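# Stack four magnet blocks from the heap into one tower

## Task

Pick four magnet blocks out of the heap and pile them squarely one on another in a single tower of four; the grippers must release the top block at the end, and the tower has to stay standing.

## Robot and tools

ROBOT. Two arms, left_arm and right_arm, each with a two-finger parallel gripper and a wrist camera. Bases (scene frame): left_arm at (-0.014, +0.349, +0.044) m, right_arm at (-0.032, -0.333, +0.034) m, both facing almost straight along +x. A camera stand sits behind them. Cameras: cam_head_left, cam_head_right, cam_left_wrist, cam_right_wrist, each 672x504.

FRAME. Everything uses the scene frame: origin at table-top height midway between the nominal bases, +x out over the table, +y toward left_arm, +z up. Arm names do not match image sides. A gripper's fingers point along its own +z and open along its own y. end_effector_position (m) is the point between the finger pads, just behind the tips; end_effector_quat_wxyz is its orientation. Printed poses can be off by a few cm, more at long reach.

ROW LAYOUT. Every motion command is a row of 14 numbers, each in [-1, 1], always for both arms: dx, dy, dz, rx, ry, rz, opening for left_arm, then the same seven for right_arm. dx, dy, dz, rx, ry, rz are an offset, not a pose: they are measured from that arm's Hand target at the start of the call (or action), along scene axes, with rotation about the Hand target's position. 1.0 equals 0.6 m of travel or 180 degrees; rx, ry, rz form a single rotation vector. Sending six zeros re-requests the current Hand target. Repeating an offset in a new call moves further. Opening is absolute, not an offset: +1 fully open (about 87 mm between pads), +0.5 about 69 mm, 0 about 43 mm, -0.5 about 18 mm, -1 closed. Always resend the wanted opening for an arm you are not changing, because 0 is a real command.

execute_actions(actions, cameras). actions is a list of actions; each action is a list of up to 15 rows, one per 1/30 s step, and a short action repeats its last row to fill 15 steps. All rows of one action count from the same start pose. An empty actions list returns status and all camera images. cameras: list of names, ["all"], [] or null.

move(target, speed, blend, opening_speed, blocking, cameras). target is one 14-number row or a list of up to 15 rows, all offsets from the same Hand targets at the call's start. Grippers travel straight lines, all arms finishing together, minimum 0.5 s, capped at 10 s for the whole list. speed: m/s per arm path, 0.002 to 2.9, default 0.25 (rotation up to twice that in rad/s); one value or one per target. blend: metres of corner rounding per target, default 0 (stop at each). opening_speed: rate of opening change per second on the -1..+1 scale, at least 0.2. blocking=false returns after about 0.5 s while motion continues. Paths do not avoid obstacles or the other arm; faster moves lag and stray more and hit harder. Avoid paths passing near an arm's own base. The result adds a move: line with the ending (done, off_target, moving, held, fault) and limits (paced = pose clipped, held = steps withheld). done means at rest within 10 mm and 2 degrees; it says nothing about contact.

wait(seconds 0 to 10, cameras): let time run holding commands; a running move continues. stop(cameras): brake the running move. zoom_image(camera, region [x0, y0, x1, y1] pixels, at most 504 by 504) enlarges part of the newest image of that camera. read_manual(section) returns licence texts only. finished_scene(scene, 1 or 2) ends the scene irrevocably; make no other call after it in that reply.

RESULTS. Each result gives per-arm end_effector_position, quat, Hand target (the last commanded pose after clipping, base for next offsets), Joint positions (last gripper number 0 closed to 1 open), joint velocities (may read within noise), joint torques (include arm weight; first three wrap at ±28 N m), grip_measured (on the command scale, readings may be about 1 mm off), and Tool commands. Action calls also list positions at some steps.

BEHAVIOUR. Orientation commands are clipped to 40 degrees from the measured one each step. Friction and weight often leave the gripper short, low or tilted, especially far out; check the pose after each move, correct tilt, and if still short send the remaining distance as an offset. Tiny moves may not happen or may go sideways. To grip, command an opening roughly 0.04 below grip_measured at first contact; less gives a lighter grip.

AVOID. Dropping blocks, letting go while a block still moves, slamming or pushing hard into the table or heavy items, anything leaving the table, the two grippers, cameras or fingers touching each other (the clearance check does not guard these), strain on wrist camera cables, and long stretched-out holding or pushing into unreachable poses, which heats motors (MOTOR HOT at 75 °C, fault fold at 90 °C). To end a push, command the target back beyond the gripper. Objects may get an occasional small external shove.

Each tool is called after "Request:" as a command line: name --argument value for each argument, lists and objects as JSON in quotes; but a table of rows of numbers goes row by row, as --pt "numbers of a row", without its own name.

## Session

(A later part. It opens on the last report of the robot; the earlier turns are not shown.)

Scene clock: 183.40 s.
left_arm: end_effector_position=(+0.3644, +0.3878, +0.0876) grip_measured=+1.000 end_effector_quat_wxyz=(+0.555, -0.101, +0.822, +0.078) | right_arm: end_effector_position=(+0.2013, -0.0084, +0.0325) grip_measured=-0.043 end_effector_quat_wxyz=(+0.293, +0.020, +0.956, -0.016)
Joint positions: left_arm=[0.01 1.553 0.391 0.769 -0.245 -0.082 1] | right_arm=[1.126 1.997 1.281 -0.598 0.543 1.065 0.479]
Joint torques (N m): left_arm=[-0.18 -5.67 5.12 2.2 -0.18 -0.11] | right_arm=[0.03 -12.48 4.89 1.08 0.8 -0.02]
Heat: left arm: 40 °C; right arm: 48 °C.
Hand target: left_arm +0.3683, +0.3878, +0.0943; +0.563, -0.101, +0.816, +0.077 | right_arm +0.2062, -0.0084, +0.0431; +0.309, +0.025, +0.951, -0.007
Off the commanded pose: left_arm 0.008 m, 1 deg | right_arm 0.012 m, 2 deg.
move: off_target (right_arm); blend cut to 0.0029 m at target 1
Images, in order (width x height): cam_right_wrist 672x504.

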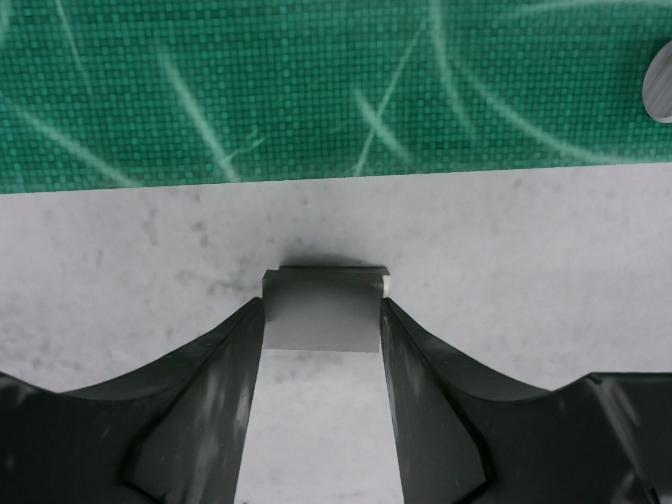

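Request:
move --target '[0,0,0,0,0,0,1,0,-0.007,-0.012,0,0,0,-0.12]' --speed 0.05 --cameras '["cam_right_wrist"]'

Scene clock: 187.10 s.
left_arm: end_effector_position=(+0.3644, +0.3878, +0.0876) grip_measured=+1.000 end_effector_quat_wxyz=(+0.555, -0.101, +0.822, +0.078) | right_arm: end_effector_position=(+0.2025, -0.0095, +0.0321) grip_measured=-0.043 end_effector_quat_wxyz=(+0.301, +0.023, +0.953, -0.010)
Joint positions: left_arm=[0.01 1.553 0.391 0.769 -0.245 -0.082 1] | right_arm=[1.126 1.983 1.253 -0.564 0.552 1.065 0.479]
Joint torques (N m): left_arm=[-0.17 -5.63 5.08 2.19 -0.19 -0.11] | right_arm=[-0.38 -11.08 4.31 1.15 0.71 -0.1]
Heat: left arm: 40 °C; right arm: 49 °C.
Hand target: left_arm +0.3683, +0.3878, +0.0943; +0.563, -0.101, +0.816, +0.077 | right_arm +0.2063, -0.0126, +0.0360; +0.309, +0.025, +0.951, -0.007
Off the commanded pose: left_arm 0.008 m, 1 deg | right_arm 0.006 m, 1 deg.
move: done
Images, in order (width x height): cam_right_wrist 672x504.

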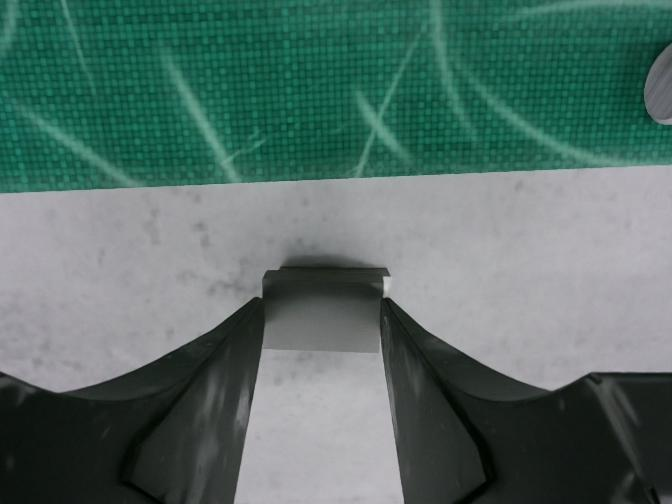

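Request:
move --pt "0 0 0 0 0 0 1 0 0 0.02 0 0 0 -0.12" --pt "0 0 0 0 0 0 1 -0.002 -0.007 0.02 0 0 0 -0.12" --speed 0.05 --cameras '["cam_right_wrist"]'

Scene clock: 191.07 s.
left_arm: end_effector_position=(+0.3644, +0.3878, +0.0876) grip_measured=+1.000 end_effector_quat_wxyz=(+0.555, -0.101, +0.822, +0.078) | right_arm: end_effector_position=(+0.2014, -0.0145, +0.0363) grip_measured=-0.043 end_effector_quat_wxyz=(+0.299, +0.022, +0.954, -0.013)
Joint positions: left_arm=[0.01 1.553 0.391 0.769 -0.245 -0.082 1] | right_arm=[1.123 1.965 1.245 -0.58 0.552 1.061 0.479]
Joint torques (N m): left_arm=[-0.16 -5.71 5.08 2.18 -0.2 -0.11] | right_arm=[-0.17 -12.62 5.18 0.9 0.66 -0.06]
Heat: left arm: 40 °C; right arm: 49 °C.
Hand target: left_arm +0.3683, +0.3878, +0.0943; +0.563, -0.101, +0.816, +0.077 | right_arm +0.2051, -0.0168, +0.0479; +0.309, +0.025, +0.951, -0.007
Off the commanded pose: left_arm 0.008 m, 1 deg | right_arm 0.012 m, 1 deg.
move: off_target (right_arm)
Images, in order (width x height): cam_right_wrist 672x504.

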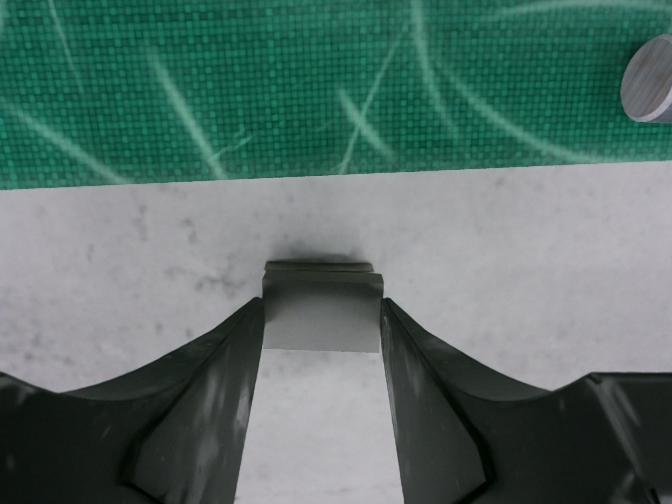

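Request:
move --target '[0,0,0,0,0,0,1,0,0.003,-0.018,0,0,0,-0.12]' --speed 0.05 --cameras '["cam_right_wrist"]'

Request:
zoom_image --camera "cam_right_wrist" --region '[230, 230, 420, 370]'

Scene clock: 195.40 s.
left_arm: end_effector_position=(+0.3644, +0.3878, +0.0876) grip_measured=+1.000 end_effector_quat_wxyz=(+0.555, -0.101, +0.822, +0.078) | right_arm: end_effector_position=(+0.1996, -0.0179, +0.0330) grip_measured=-0.043 end_effector_quat_wxyz=(+0.297, +0.020, +0.954, -0.018)
Joint positions: left_arm=[0.01 1.553 0.391 0.769 -0.245 -0.082 1] | right_arm=[1.123 1.965 1.233 -0.578 0.552 1.061 0.479]
Joint torques (N m): left_arm=[-0.21 -5.64 5.15 2.19 -0.18 -0.12] | right_arm=[-0.1 -10.22 5.15 1.22 0.68 -0.06]
Heat: left arm: 40 °C; right arm: 50 °C.
Hand target: left_arm +0.3683, +0.3878, +0.0943; +0.563, -0.101, +0.816, +0.077 | right_arm +0.2051, -0.0150, +0.0371; +0.309, +0.025, +0.951, -0.007
Off the commanded pose: left_arm 0.008 m, 1 deg | right_arm 0.007 m, 2 deg.
move: done
Images, in order (width x height): cam_right_wrist 672x504.

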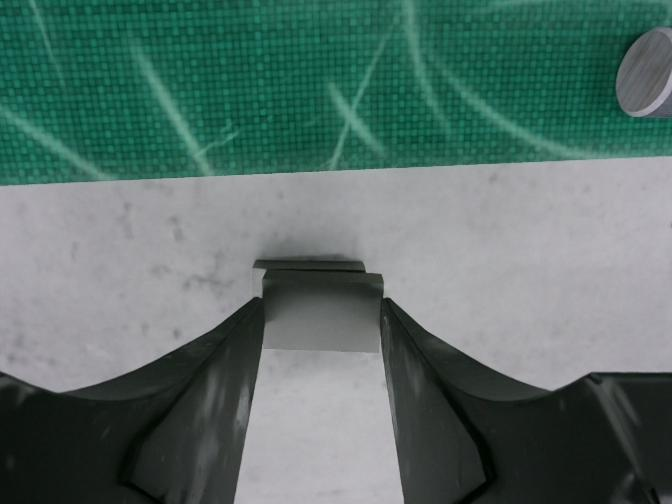

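Scaled by 2.653 from the camera's 672x504 image, which has a finer 960x720 frame.

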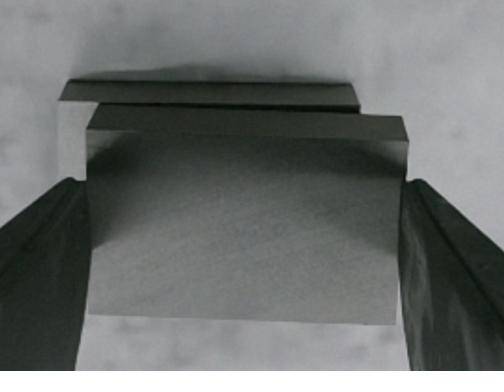

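Request:
move --pt "0 0 0 0 0 0 1 0 0 0.01 0 0 0 -0.12" --pt "0 0 0 0 0 0 1 0.0 0.015 0.01 0 0 0 -0.12" --speed 0.05 --cameras '["cam_right_wrist"]'

Request:
zoom_image --camera "cam_right_wrist" --region '[230, 230, 420, 370]'

Scene clock: 201.87 s.
left_arm: end_effector_position=(+0.3644, +0.3878, +0.0876) grip_measured=+1.000 end_effector_quat_wxyz=(+0.555, -0.101, +0.822, +0.078) | right_arm: end_effector_position=(+0.2005, -0.0161, +0.0348) grip_measured=-0.043 end_effector_quat_wxyz=(+0.298, +0.021, +0.954, -0.017)
Joint positions: left_arm=[0.01 1.553 0.391 0.769 -0.245 -0.082 1] | right_arm=[1.123 1.966 1.242 -0.583 0.552 1.061 0.479]
Joint torques (N m): left_arm=[-0.16 -5.6 5.09 2.18 -0.19 -0.1] | right_arm=[0.8 -8.8 8.81 0.92 0.72 0.1]
Heat: left arm: 40 °C; right arm: 51 °C.
Hand target: left_arm +0.3683, +0.3878, +0.0943; +0.563, -0.101, +0.816, +0.077 | right_arm +0.2051, -0.0060, +0.0432; +0.309, +0.025, +0.951, -0.007
Off the commanded pose: left_arm 0.008 m, 1 deg | right_arm 0.014 m, 2 deg.
move: off_target (right_arm)
Images, in order (width x height): cam_right_wrist 672x504.

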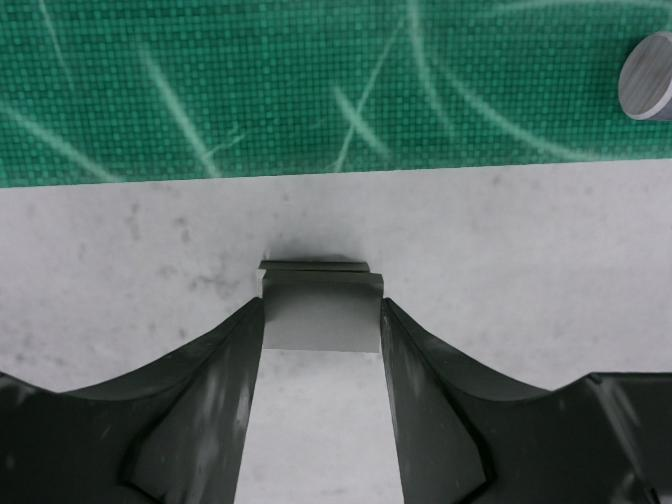

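Scaled by 2.653 from the camera's 672x504 image, which has a finer 960x720 frame.

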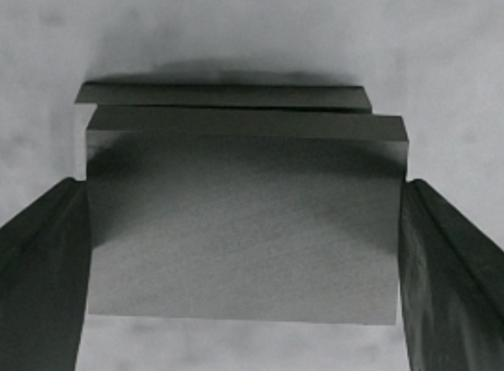

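Request:
move --pt "0 0 0 0 0 0 1 0 0.0095 0 0 0 0 -0.12" --pt "0 0 0 0 0 0 1 0 -0.002 0 0 0 0 -0.12" --speed 0.05 --cameras '["cam_right_wrist"]'

Request:
zoom_image --camera "cam_right_wrist" --region '[230, 230, 420, 370]'

Scene clock: 207.03 s.
left_arm: end_effector_position=(+0.3644, +0.3878, +0.0876) grip_measured=+1.000 end_effector_quat_wxyz=(+0.555, -0.101, +0.822, +0.078) | right_arm: end_effector_position=(+0.1998, -0.0102, +0.0345) grip_measured=-0.043 end_effector_quat_wxyz=(+0.297, +0.016, +0.955, -0.017)
Joint positions: left_arm=[0.01 1.553 0.391 0.769 -0.245 -0.082 1] | right_arm=[1.131 1.984 1.269 -0.595 0.552 1.061 0.479]
Joint torques (N m): left_arm=[-0.1 -5.65 5.07 2.19 -0.16 -0.12] | right_arm=[-0.1 -10.97 6.27 1.01 0.71 0.08]
Heat: left arm: 41 °C; right arm: 51 °C.
Hand target: left_arm +0.3683, +0.3878, +0.0943; +0.563, -0.101, +0.816, +0.077 | right_arm +0.2051, -0.0071, +0.0432; +0.309, +0.025, +0.951, -0.007
Off the commanded pose: left_arm 0.008 m, 1 deg | right_arm 0.011 m, 2 deg.
move: off_target (right_arm)
Images, in order (width x height): cam_right_wrist 672x504.

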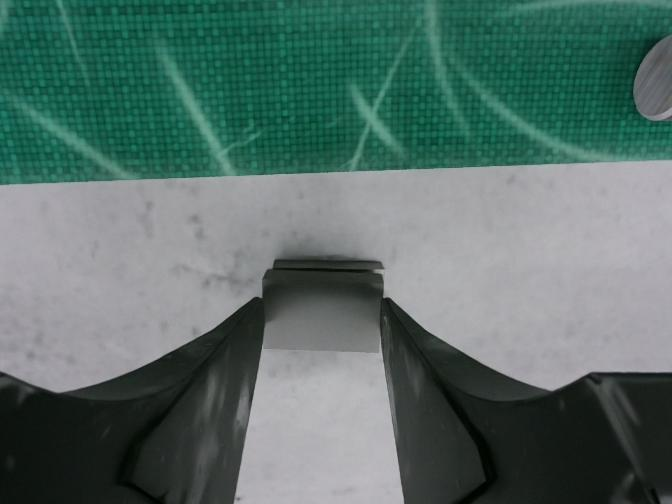

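Scaled by 2.653 from the camera's 672x504 image, which has a finer 960x720 frame.

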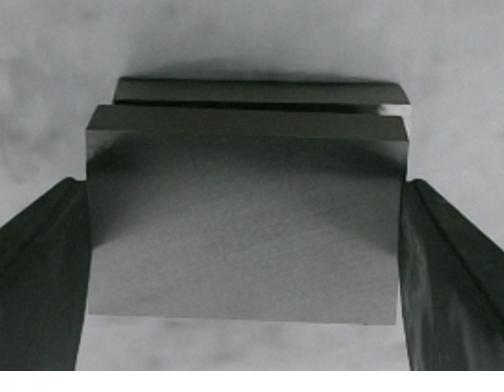

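Request:
move --target '[0,0,0,0,0,0,1,0.0,-0.004,-0.015,0,0,0,-0.12]' --speed 0.05 --cameras '["cam_right_wrist"]'

Request:
zoom_image --camera "cam_right_wrist" --region '[230, 230, 420, 370]'

Scene clock: 215.67 s.
left_arm: end_effector_position=(+0.3644, +0.3878, +0.0876) grip_measured=+1.000 end_effector_quat_wxyz=(+0.555, -0.101, +0.822, +0.078) | right_arm: end_effector_position=(+0.1996, -0.0111, +0.0325) grip_measured=-0.043 end_effector_quat_wxyz=(+0.298, +0.016, +0.954, -0.017)
Joint positions: left_arm=[0.01 1.553 0.391 0.769 -0.245 -0.082 1] | right_arm=[1.131 1.984 1.259 -0.585 0.554 1.061 0.479]
Joint torques (N m): left_arm=[-0.21 -5.59 5.08 2.21 -0.17 -0.1] | right_arm=[-0.21 -10.14 4.7 1.29 0.65 0.04]
Heat: left arm: 41 °C; right arm: 50 °C.
Hand target: left_arm +0.3683, +0.3878, +0.0943; +0.563, -0.101, +0.816, +0.077 | right_arm +0.2050, -0.0096, +0.0341; +0.309, +0.025, +0.951, -0.007
Off the commanded pose: left_arm 0.008 m, 1 deg | right_arm 0.006 m, 2 deg.
move: done
Images, in order (width x height): cam_right_wrist 672x504.

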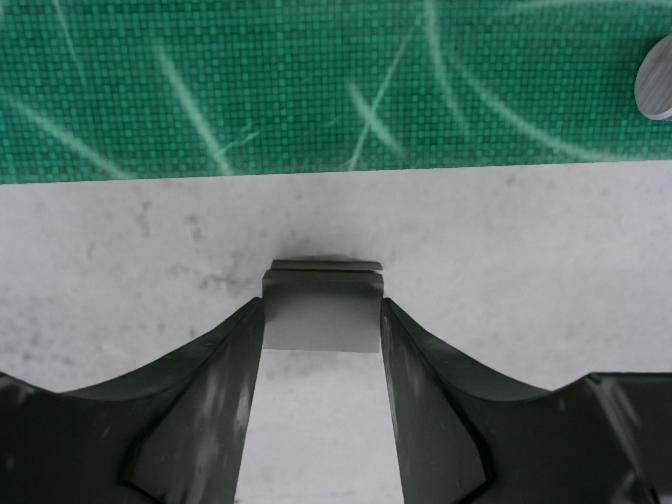

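Scaled by 2.653 from the camera's 672x504 image, which has a finer 960x720 frame.

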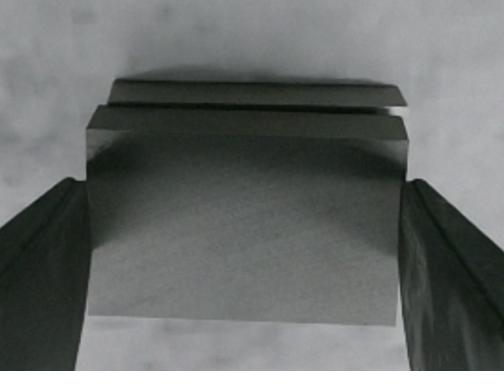

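Request:
move --pt "0 0 0 0 0 0 1 0.0 -0.003 -0.006 0 0 0 -0.12" --pt "0 0 0 0 0 0 1 0 -0.003 -0.004 0 0 0 0.35" --speed 0.05 --opening_speed 0.6 --cameras '["cam_right_wrist"]'

Request:
zoom_image --camera "cam_right_wrist" --region '[230, 230, 420, 370]'

Scene clock: 223.77 s.
left_arm: end_effector_position=(+0.3644, +0.3878, +0.0876) grip_measured=+1.000 end_effector_quat_wxyz=(+0.555, -0.101, +0.822, +0.078) | right_arm: end_effector_position=(+0.2001, -0.0121, +0.0302) grip_measured=+0.350 end_effector_quat_wxyz=(+0.302, +0.018, +0.953, -0.015)
Joint positions: left_arm=[0.01 1.553 0.391 0.769 -0.245 -0.082 1] | right_arm=[1.131 1.981 1.241 -0.561 0.559 1.061 0.675]
Joint torques (N m): left_arm=[-0.12 -5.63 5.18 2.19 -0.18 -0.09] | right_arm=[-0.51 -9.89 5.03 1.2 0.62 0.01]
Heat: left arm: 41 °C; right arm: 50 °C.
Hand target: left_arm +0.3683, +0.3878, +0.0943; +0.563, -0.101, +0.816, +0.077 | right_arm +0.2050, -0.0114, +0.0318; +0.309, +0.025, +0.951, -0.007
Off the commanded pose: left_arm 0.008 m, 1 deg | right_arm 0.005 m, 1 deg.
move: done
Images, in order (width x height): cam_right_wrist 672x504.

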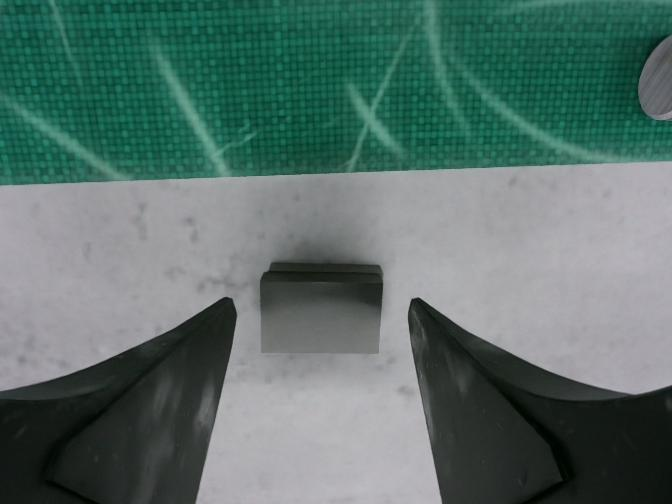

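Scaled by 2.653 from the camera's 672x504 image, which has a finer 960x720 frame.

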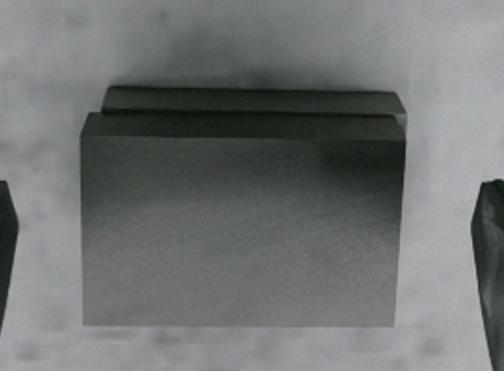

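Request:
move --pt "0 0 0 0 0 0 1 0 0 0.12 0 0 0 0.35" --pt "0 0 0 0 0 0 1 0.2 -0.03 0.23 0 0 0 0.6" --blend '[0.03,0]' --speed 0.3 --cameras '["cam_right_wrist","cam_head_right"]'

Request:
zoom_image --camera "cam_right_wrist" --region '[0, 0, 500, 300]'

Scene clock: 230.53 s.
left_arm: end_effector_position=(+0.3644, +0.3878, +0.0876) grip_measured=+1.000 end_effector_quat_wxyz=(+0.555, -0.101, +0.822, +0.078) | right_arm: end_effector_position=(+0.3236, -0.0363, +0.1620) grip_measured=+0.600 end_effector_quat_wxyz=(+0.306, +0.030, +0.951, -0.017)
Joint positions: left_arm=[0.01 1.553 0.391 0.769 -0.245 -0.082 1] | right_arm=[0.842 2.027 1.832 -0.956 0.475 0.773 0.8]
Joint torques (N m): left_arm=[-0.14 -5.57 5 2.18 -0.18 -0.09] | right_arm=[0.55 -9.94 9.7 1.16 0.35 -0.11]
Heat: left arm: 41 °C; right arm: 50 °C.
Hand target: left_arm +0.3683, +0.3878, +0.0943; +0.563, -0.101, +0.816, +0.077 | right_arm +0.3249, -0.0293, +0.1698; +0.309, +0.025, +0.951, -0.007
Off the commanded pose: left_arm 0.008 m, 1 deg | right_arm 0.011 m, 1 deg.
move: off_target (right_arm)
Images, in order (width x height): cam_head_right 672x504, cam_right_wrist 672x504.

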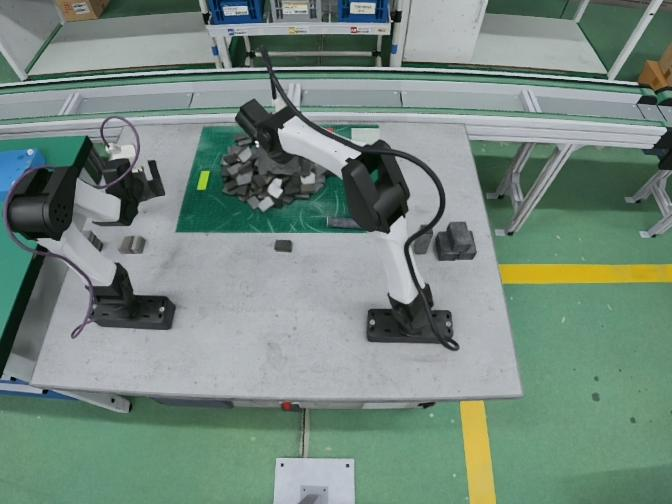

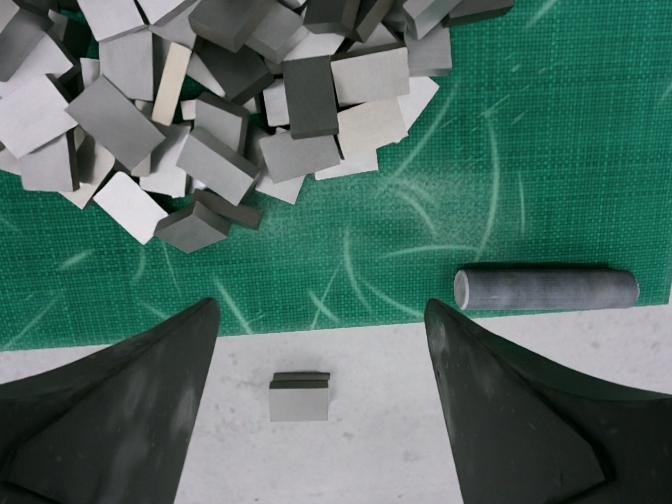

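Scaled by 1.008 from the camera's 672x504 image, which has a finer 960x720 frame.

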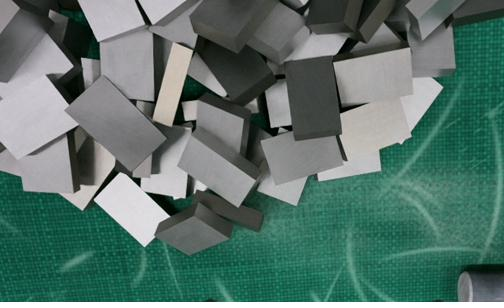

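Request:
move --target '[0,0,0,0,0,0,1,0.12,0.02,-0.1,0,0,0.035,0.4]' --speed 0.25 --cameras '["cam_right_wrist"]'

Request:
zoom_image --camera "cam_right_wrist" --region '[150, 100, 500, 360]'

Scene clock: 254.00 s.
left_arm: end_effector_position=(+0.3644, +0.3878, +0.0876) grip_measured=+1.000 end_effector_quat_wxyz=(+0.555, -0.101, +0.822, +0.078) | right_arm: end_effector_position=(+0.3878, -0.0295, +0.0971) grip_measured=+0.400 end_effector_quat_wxyz=(+0.291, -0.026, +0.956, -0.011)
Joint positions: left_arm=[0.01 1.553 0.391 0.769 -0.245 -0.082 1] | right_arm=[0.74 2.252 1.929 -0.782 0.377 0.566 0.7]
Joint velocities: left_arm=[-0.007 0.007 -0.012 -0.037 -0.154 -0.022 0] | right_arm=[within noise]
Joint torques (N m): left_arm=[-0.2 -5.6 5.19 2.19 -0.16 -0.1] | right_arm=[0.34 -12.3 9.72 1.66 0.32 -0.1]
Heat: left arm: 41 °C; right arm: 52 °C.
Hand target: left_arm +0.3683, +0.3878, +0.0943; +0.563, -0.101, +0.816, +0.077 | right_arm +0.3970, -0.0173, +0.1097; +0.309, -0.027, +0.951, +0.010
Off the commanded pose: left_arm 0.008 m, 1 deg | right_arm 0.020 m, 3 deg.
move: off_target (right_arm)
Images, in order (width x height): cam_right_wrist 672x504.

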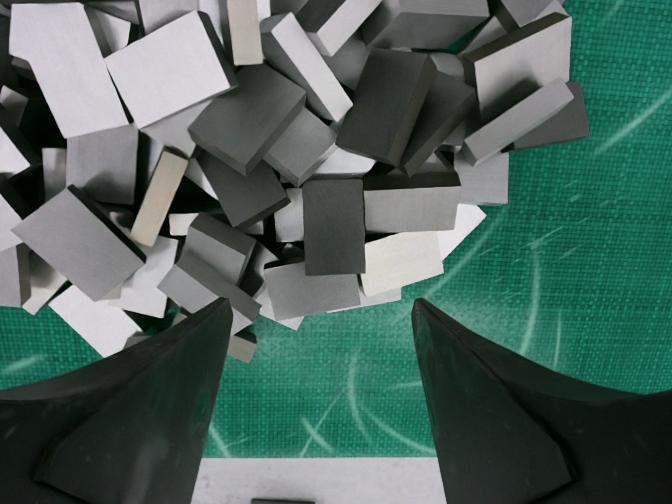

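Scaled by 1.440 from the camera's 672x504 image, which has a finer 960x720 frame.

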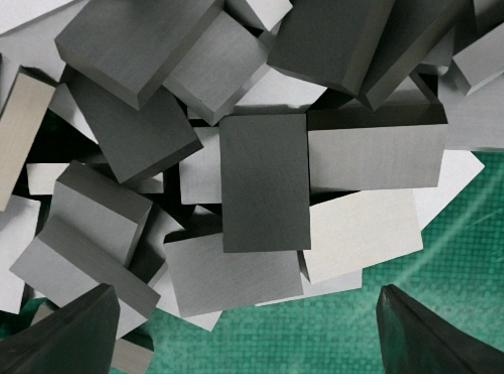

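Request:
move --target '[0,0,0,0,0,0,1,0.006,-0.012,-0.045,0,0,0,0.15]' --speed 0.12 --cameras '["cam_right_wrist"]'

Request:
zoom_image --camera "cam_right_wrist" --region '[190, 130, 470, 370]'

Scene clock: 270.03 s.
left_arm: end_effector_position=(+0.3644, +0.3878, +0.0876) grip_measured=+1.000 end_effector_quat_wxyz=(+0.555, -0.101, +0.822, +0.078) | right_arm: end_effector_position=(+0.3976, -0.0261, +0.0855) grip_measured=+0.150 end_effector_quat_wxyz=(+0.307, -0.025, +0.952, +0.003)
Joint positions: left_arm=[0.01 1.553 0.391 0.769 -0.245 -0.082 1] | right_arm=[0.731 2.255 1.873 -0.674 0.368 0.551 0.575]
Joint torques (N m): left_arm=[-0.1 -5.6 5.14 2.18 -0.19 -0.11] | right_arm=[-0.27 -12.01 6.02 1.67 0.26 -0.11]
Heat: left arm: 41 °C; right arm: 55 °C.
Hand target: left_arm +0.3683, +0.3878, +0.0943; +0.563, -0.101, +0.816, +0.077 | right_arm +0.4007, -0.0247, +0.0828; +0.309, -0.027, +0.951, +0.010
Off the commanded pose: left_arm 0.008 m, 1 deg | right_arm 0.004 m, 1 deg.
move: done
Images, in order (width x height): cam_right_wrist 672x504.

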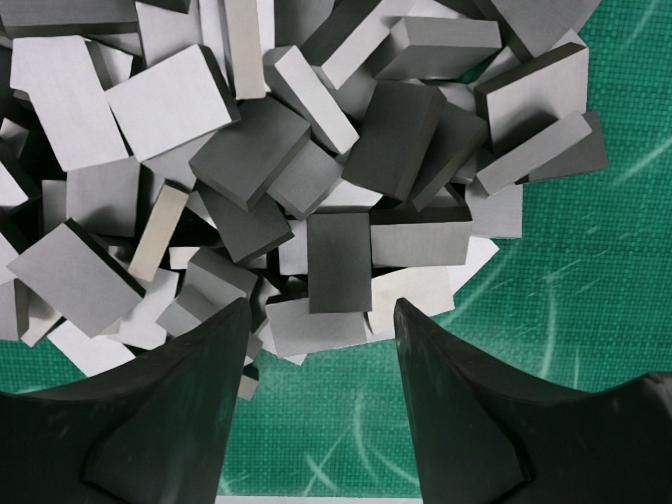

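Scaled by 1.800 from the camera's 672x504 image, which has a finer 960x720 frame.

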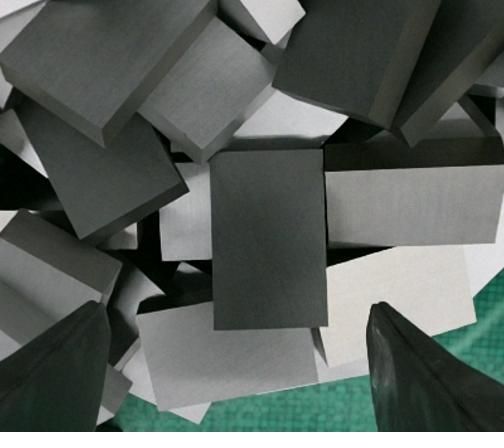

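Request:
move --target '[0,0,0,0,0,0,1,-0.013,-0.012,-0.038,0,0,0,0.15]' --speed 0.12 --cameras '["cam_right_wrist"]'

Request:
zoom_image --camera "cam_right_wrist" --region '[190, 180, 470, 420]'

Scene clock: 275.87 s.
left_arm: end_effector_position=(+0.3644, +0.3878, +0.0876) grip_measured=+1.000 end_effector_quat_wxyz=(+0.555, -0.101, +0.822, +0.078) | right_arm: end_effector_position=(+0.3884, -0.0336, +0.0516) grip_measured=+0.150 end_effector_quat_wxyz=(+0.298, -0.028, +0.954, -0.003)
Joint positions: left_arm=[0.01 1.553 0.391 0.769 -0.245 -0.082 1] | right_arm=[0.731 2.255 1.743 -0.566 0.367 0.55 0.575]
Joint torques (N m): left_arm=[-0.14 -5.55 5.05 2.19 -0.21 -0.11] | right_arm=[-0.36 -14.28 5.63 1.77 0.27 -0.1]
Heat: left arm: 42 °C; right arm: 55 °C.
Hand target: left_arm +0.3683, +0.3878, +0.0943; +0.563, -0.101, +0.816, +0.077 | right_arm +0.3928, -0.0319, +0.0600; +0.309, -0.027, +0.951, +0.010
Off the commanded pose: left_arm 0.008 m, 1 deg | right_arm 0.010 m, 2 deg.
move: done
Images, in order (width x height): cam_right_wrist 672x504.

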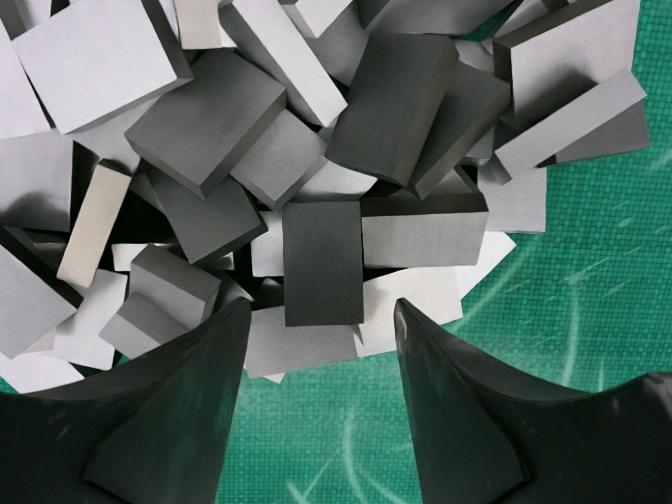

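Scaled by 1.800 from the camera's 672x504 image, which has a finer 960x720 frame.

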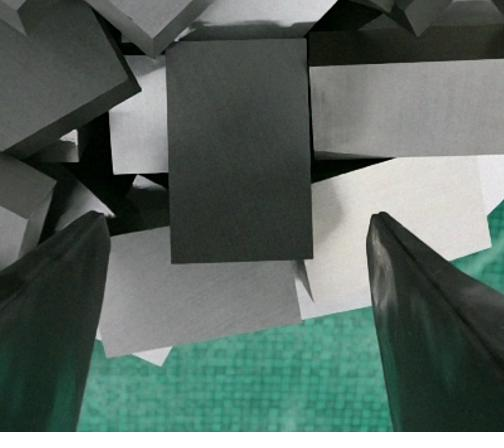

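Request:
move --pt "0 0 0 0 0 0 1 0.008 0 -0.003 0 0 0 0.15" --pt "0 0 0 0 0 0 1 0.008 0 -0.003 0 0 0 -0.45" --speed 0.08 --opening_speed 0.8 --cameras '["cam_right_wrist"]'

Request:
zoom_image --camera "cam_right_wrist" --region '[190, 180, 470, 420]'

Scene clock: 282.60 s.
left_arm: end_effector_position=(+0.3644, +0.3878, +0.0876) grip_measured=+1.000 end_effector_quat_wxyz=(+0.555, -0.101, +0.822, +0.078) | right_arm: end_effector_position=(+0.3901, -0.0359, +0.0515) grip_measured=-0.315 end_effector_quat_wxyz=(+0.297, -0.029, +0.954, -0.004)
Joint positions: left_arm=[0.01 1.553 0.391 0.769 -0.245 -0.082 1] | right_arm=[0.725 2.255 1.743 -0.566 0.364 0.543 0.343]
Joint torques (N m): left_arm=[-0.13 -5.61 5.07 2.2 -0.18 -0.1] | right_arm=[-0.38 -12.74 7.2 1.73 0.28 -0.1]
Heat: left arm: 42 °C; right arm: 55 °C.
Hand target: left_arm +0.3683, +0.3878, +0.0943; +0.563, -0.101, +0.816, +0.077 | right_arm +0.3977, -0.0318, +0.0582; +0.309, -0.027, +0.951, +0.010
Off the commanded pose: left_arm 0.008 m, 1 deg | right_arm 0.011 m, 2 deg.
move: off_target (right_arm); target 2's new opening was sent with right_arm's hand 0.011 m and 2 deg from that target
Images, in order (width x height): cam_right_wrist 672x504.

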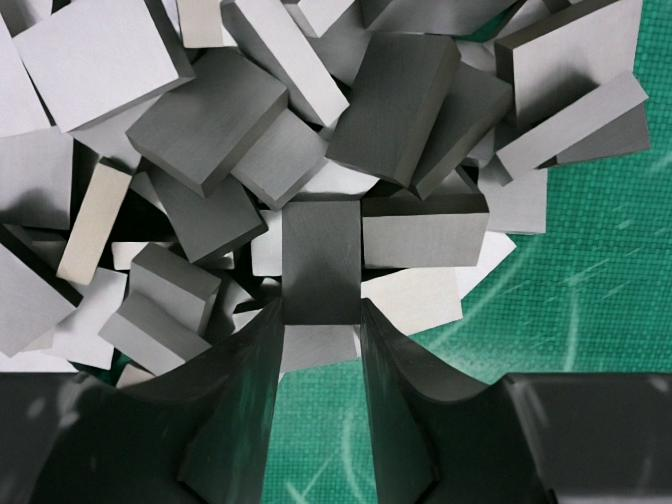

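Scaled by 1.800 from the camera's 672x504 image, which has a finer 960x720 frame.

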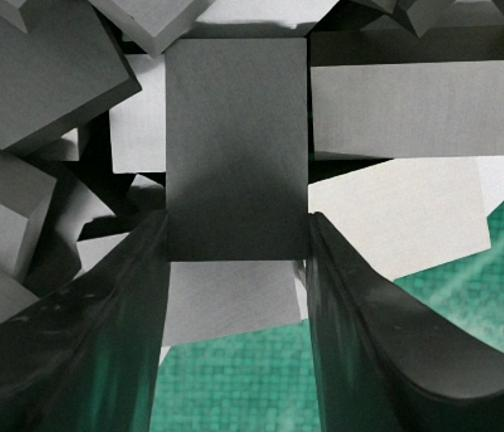

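Request:
move --pt "0 0 0 0 0 0 1 -0.005 0 0.1 0 0 0 -0.42" --pt "0 0 0 0 0 0 1 -0.324 0.02 0.045 0 0 0.478 -0.42" --speed '[0.12,0.3]' --blend '[0.02,0]' --cameras '["cam_right_wrist","cam_head_right"]'

Request:
zoom_image --camera "cam_right_wrist" --region '[190, 150, 470, 390]'

Scene clock: 295.13 s.
left_arm: end_effector_position=(+0.3644, +0.3878, +0.0876) grip_measured=+1.000 end_effector_quat_wxyz=(+0.555, -0.101, +0.822, +0.078) | right_arm: end_effector_position=(+0.2064, -0.0241, +0.0733) grip_measured=-0.315 end_effector_quat_wxyz=(-0.206, +0.663, -0.690, -0.206)
Joint positions: left_arm=[0.01 1.553 0.391 0.769 -0.245 -0.082 1] | right_arm=[0.83 1.789 1.154 -0.48 -0.39 -0.638 0.343]
Joint torques (N m): left_arm=[-0.2 -5.65 5.12 2.18 -0.18 -0.13] | right_arm=[0.4 -11.3 6.01 1.4 -0.49 -0.13]
Heat: left arm: 42 °C; right arm: 55 °C.
Hand target: left_arm +0.3683, +0.3878, +0.0943; +0.563, -0.101, +0.816, +0.077 | right_arm +0.2032, -0.0199, +0.0851; -0.219, +0.669, -0.676, -0.218
Off the commanded pose: left_arm 0.008 m, 1 deg | right_arm 0.013 m, 3 deg.
move: off_target (right_arm)
Images, in order (width x height): cam_head_right 672x504, cam_right_wrist 672x504.

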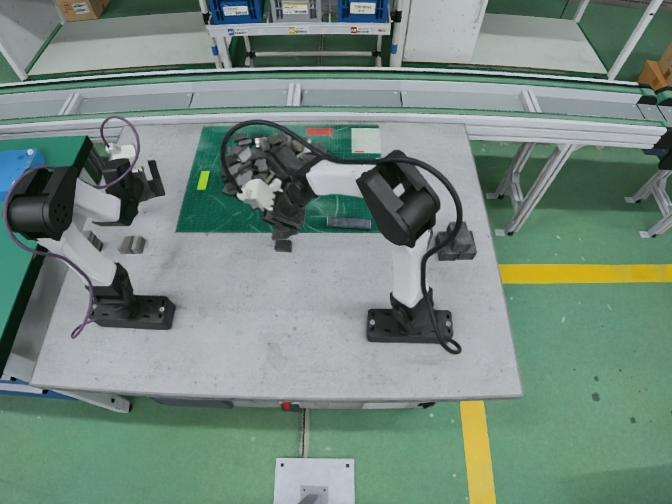

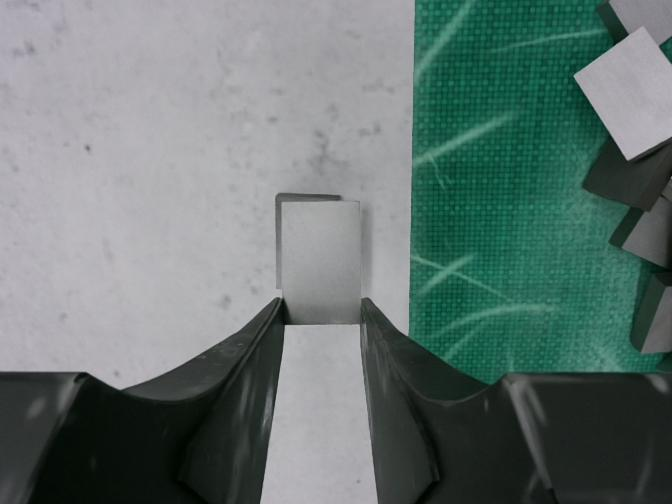

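Scaled by 1.800 from the camera's 672x504 image, which has a finer 960x720 frame.

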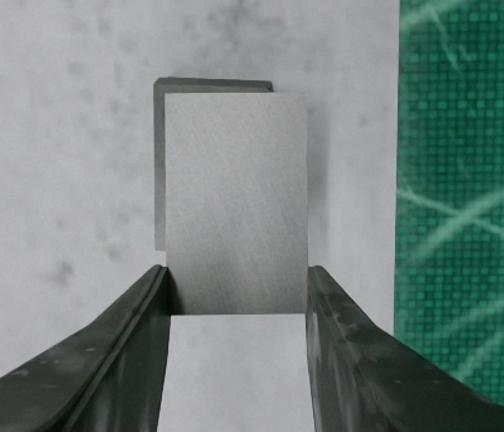

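Request:
move --target '[0,0,0,0,0,0,1,-0.011,-0.006,-0.016,0,0,-0.008,-0.42]' --speed 0.08 --cameras '["cam_right_wrist"]'

Request:
zoom_image --camera "cam_right_wrist" --region '[230, 170, 420, 350]'

Scene clock: 305.27 s.
left_arm: end_effector_position=(+0.3644, +0.3878, +0.0876) grip_measured=+1.000 end_effector_quat_wxyz=(+0.555, -0.101, +0.822, +0.078) | right_arm: end_effector_position=(+0.1948, -0.0322, +0.0632) grip_measured=-0.315 end_effector_quat_wxyz=(-0.196, +0.661, -0.694, -0.208)
Joint positions: left_arm=[0.01 1.553 0.391 0.769 -0.245 -0.082 1] | right_arm=[0.836 1.77 1.092 -0.455 -0.391 -0.628 0.343]
Joint torques (N m): left_arm=[-0.1 -5.59 5.05 2.2 -0.19 -0.11] | right_arm=[0.69 -10.96 5.72 1.74 -0.27 0.1]
Heat: left arm: 42 °C; right arm: 54 °C.
Hand target: left_arm +0.3683, +0.3878, +0.0943; +0.563, -0.101, +0.816, +0.077 | right_arm +0.1967, -0.0234, +0.0756; -0.222, +0.660, -0.685, -0.215
Off the commanded pose: left_arm 0.008 m, 1 deg | right_arm 0.015 m, 3 deg.
move: off_target (right_arm)
Images, in order (width x height): cam_right_wrist 672x504.

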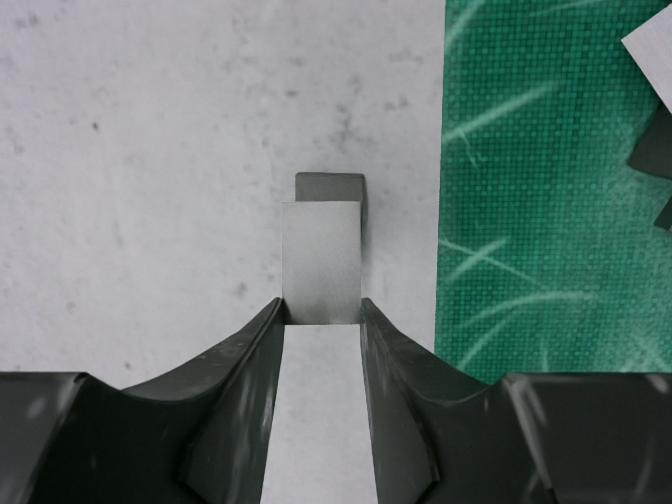

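Scaled by 2.653 from the camera's 672x504 image, which has a finer 960x720 frame.

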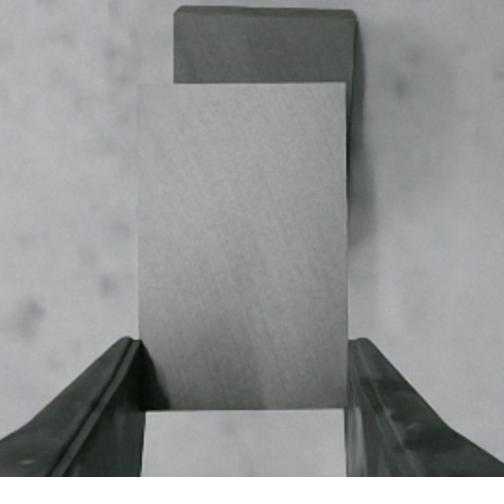

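Request:
move --target '[0,0,0,0,0,0,1,0.005,0.008,-0.006,0,0,0,-0.42]' --speed 0.05 --cameras '["cam_right_wrist"]'

Request:
zoom_image --camera "cam_right_wrist" --region '[230, 170, 420, 350]'

Scene clock: 313.57 s.
left_arm: end_effector_position=(+0.3644, +0.3878, +0.0876) grip_measured=+1.000 end_effector_quat_wxyz=(+0.555, -0.101, +0.822, +0.078) | right_arm: end_effector_position=(+0.1952, -0.0293, +0.0640) grip_measured=-0.315 end_effector_quat_wxyz=(-0.200, +0.661, -0.692, -0.209)
Joint positions: left_arm=[0.01 1.553 0.391 0.769 -0.245 -0.082 1] | right_arm=[0.84 1.77 1.092 -0.444 -0.391 -0.624 0.343]
Joint torques (N m): left_arm=[-0.14 -5.65 5.15 2.2 -0.2 -0.11] | right_arm=[0.65 -8.64 6.97 1.72 -0.24 0.12]
Heat: left arm: 42 °C; right arm: 55 °C.
Hand target: left_arm +0.3683, +0.3878, +0.0943; +0.563, -0.101, +0.816, +0.077 | right_arm +0.1997, -0.0187, +0.0720; -0.222, +0.660, -0.685, -0.215
Off the commanded pose: left_arm 0.008 m, 1 deg | right_arm 0.014 m, 3 deg.
move: off_target (right_arm)
Images, in order (width x height): cam_right_wrist 672x504.

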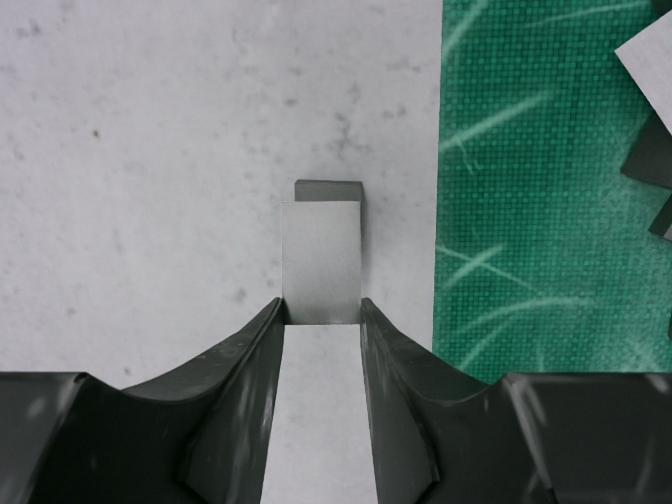

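Scaled by 2.653 from the camera's 672x504 image, which has a finer 960x720 frame.

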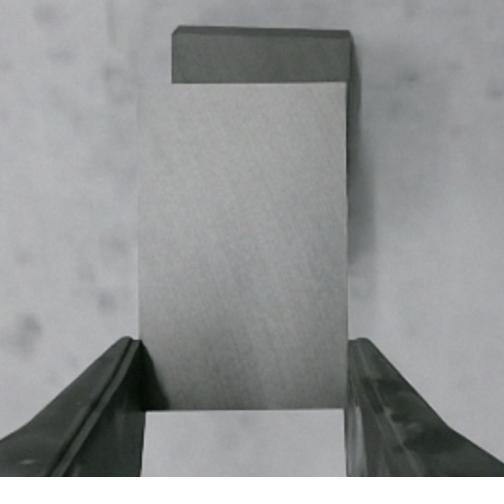

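Request:
move --pt "0 0 0 0 0 0 1 0.006 0.005 -0.004 0 0 0 -0.42" --pt "0 0 0 0 0 0 1 0.006 -0.004 -0.006 0 0 0 -0.42" --speed 0.05 --cameras '["cam_right_wrist"]'

Request:
zoom_image --camera "cam_right_wrist" --region '[230, 170, 420, 350]'

Scene clock: 318.80 s.
left_arm: end_effector_position=(+0.3644, +0.3878, +0.0876) grip_measured=+1.000 end_effector_quat_wxyz=(+0.555, -0.101, +0.822, +0.078) | right_arm: end_effector_position=(+0.1960, -0.0285, +0.0611) grip_measured=-0.315 end_effector_quat_wxyz=(-0.199, +0.661, -0.692, -0.209)
Joint positions: left_arm=[0.01 1.553 0.391 0.769 -0.245 -0.082 1] | right_arm=[0.84 1.78 1.092 -0.435 -0.391 -0.624 0.343]
Joint torques (N m): left_arm=[-0.12 -5.6 5.09 2.19 -0.18 -0.11] | right_arm=[-0.42 -8.75 6.68 1.76 -0.31 -0.04]
Heat: left arm: 42 °C; right arm: 55 °C.
Hand target: left_arm +0.3683, +0.3878, +0.0943; +0.563, -0.101, +0.816, +0.077 | right_arm +0.2033, -0.0210, +0.0684; -0.222, +0.660, -0.685, -0.215
Off the commanded pose: left_arm 0.008 m, 1 deg | right_arm 0.013 m, 3 deg.
move: off_target (right_arm)
Images, in order (width x height): cam_right_wrist 672x504.

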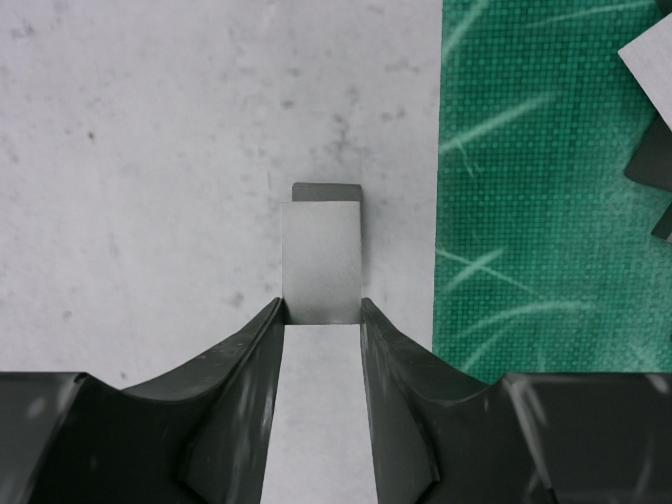

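Scaled by 2.653 from the camera's 672x504 image, which has a finer 960x720 frame.

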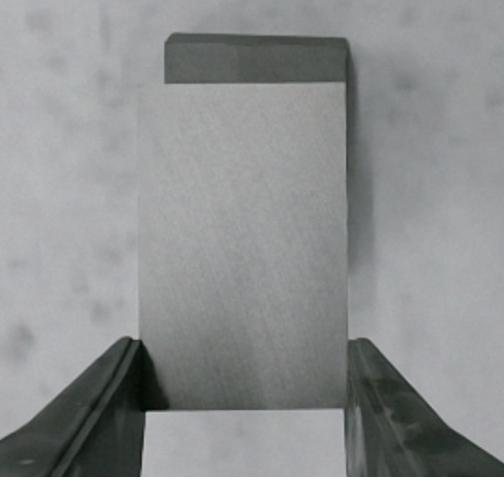

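Request:
move --target '[0,0,0,0,0,0,1,0.004,0,-0.011,0,0,0,-0.42]' --speed 0.05 --cameras '["cam_right_wrist"]'

Request:
zoom_image --camera "cam_right_wrist" --region '[230, 170, 420, 350]'

Scene clock: 323.00 s.
left_arm: end_effector_position=(+0.3644, +0.3878, +0.0876) grip_measured=+1.000 end_effector_quat_wxyz=(+0.555, -0.101, +0.822, +0.078) | right_arm: end_effector_position=(+0.2009, -0.0265, +0.0601) grip_measured=-0.315 end_effector_quat_wxyz=(-0.207, +0.659, -0.692, -0.209)
Joint positions: left_arm=[0.01 1.553 0.391 0.769 -0.245 -0.082 1] | right_arm=[0.835 1.787 1.092 -0.413 -0.391 -0.624 0.343]
Joint torques (N m): left_arm=[-0.16 -5.6 5.08 2.19 -0.18 -0.1] | right_arm=[-0.36 -7.8 6.05 1.79 -0.33 -0.09]
Heat: left arm: 42 °C; right arm: 54 °C.
Hand target: left_arm +0.3683, +0.3878, +0.0943; +0.563, -0.101, +0.816, +0.077 | right_arm +0.2057, -0.0211, +0.0619; -0.222, +0.660, -0.685, -0.215
Off the commanded pose: left_arm 0.008 m, 1 deg | right_arm 0.008 m, 2 deg.
move: done
Images, in order (width x height): cam_right_wrist 672x504.

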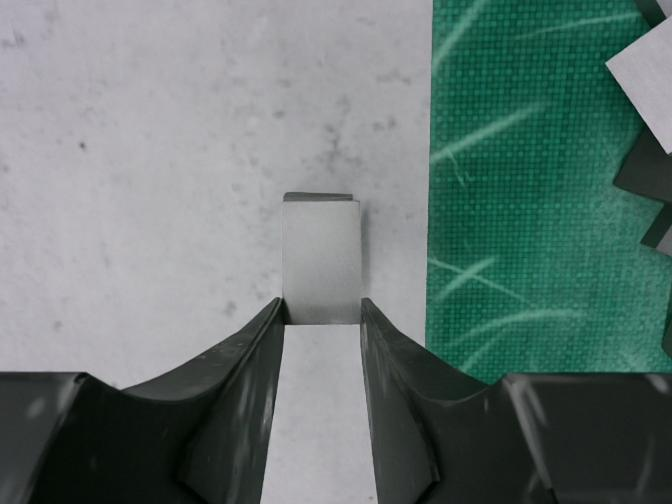

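Scaled by 2.653 from the camera's 672x504 image, which has a finer 960x720 frame.

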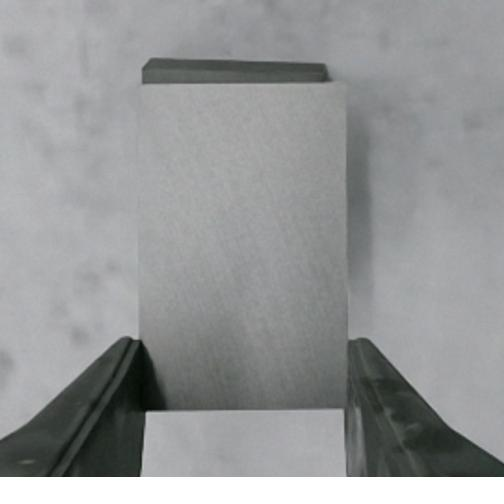

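Request:
move --target '[0,0,0,0,0,0,1,-0.005,-0.007,-0.006,0,0,-0.007,-0.42]' --speed 0.05 --cameras '["cam_right_wrist"]'

Request:
zoom_image --camera "cam_right_wrist" --region '[230, 170, 420, 350]'

Scene clock: 328.27 s.
left_arm: end_effector_position=(+0.3644, +0.3878, +0.0876) grip_measured=+1.000 end_effector_quat_wxyz=(+0.555, -0.101, +0.822, +0.078) | right_arm: end_effector_position=(+0.1972, -0.0301, +0.0521) grip_measured=-0.315 end_effector_quat_wxyz=(-0.204, +0.658, -0.694, -0.209)
Joint positions: left_arm=[0.01 1.553 0.391 0.769 -0.245 -0.082 1] | right_arm=[0.835 1.787 1.058 -0.384 -0.391 -0.619 0.343]
Joint torques (N m): left_arm=[-0.08 -5.7 5.12 2.18 -0.2 -0.11] | right_arm=[-0.24 -9.29 5.59 1.82 -0.22 0.08]
Heat: left arm: 42 °C; right arm: 53 °C.
Hand target: left_arm +0.3683, +0.3878, +0.0943; +0.563, -0.101, +0.816, +0.077 | right_arm +0.2027, -0.0253, +0.0582; -0.224, +0.652, -0.692, -0.213
Off the commanded pose: left_arm 0.008 m, 1 deg | right_arm 0.010 m, 2 deg.
move: done
Images, in order (width x height): cam_right_wrist 672x504.

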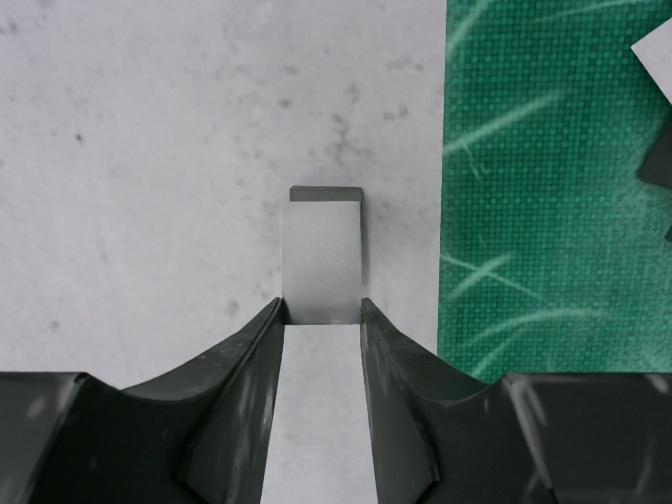

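Scaled by 2.653 from the camera's 672x504 image, which has a finer 960x720 frame.

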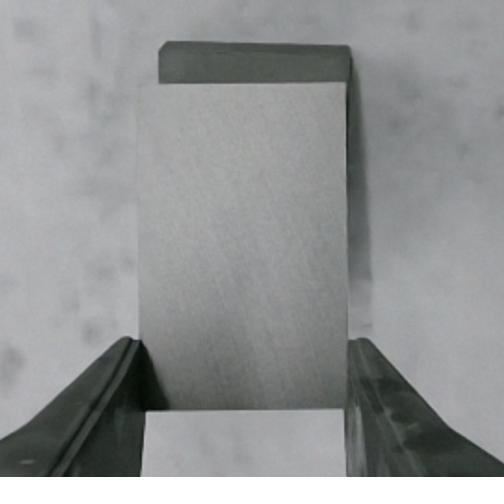

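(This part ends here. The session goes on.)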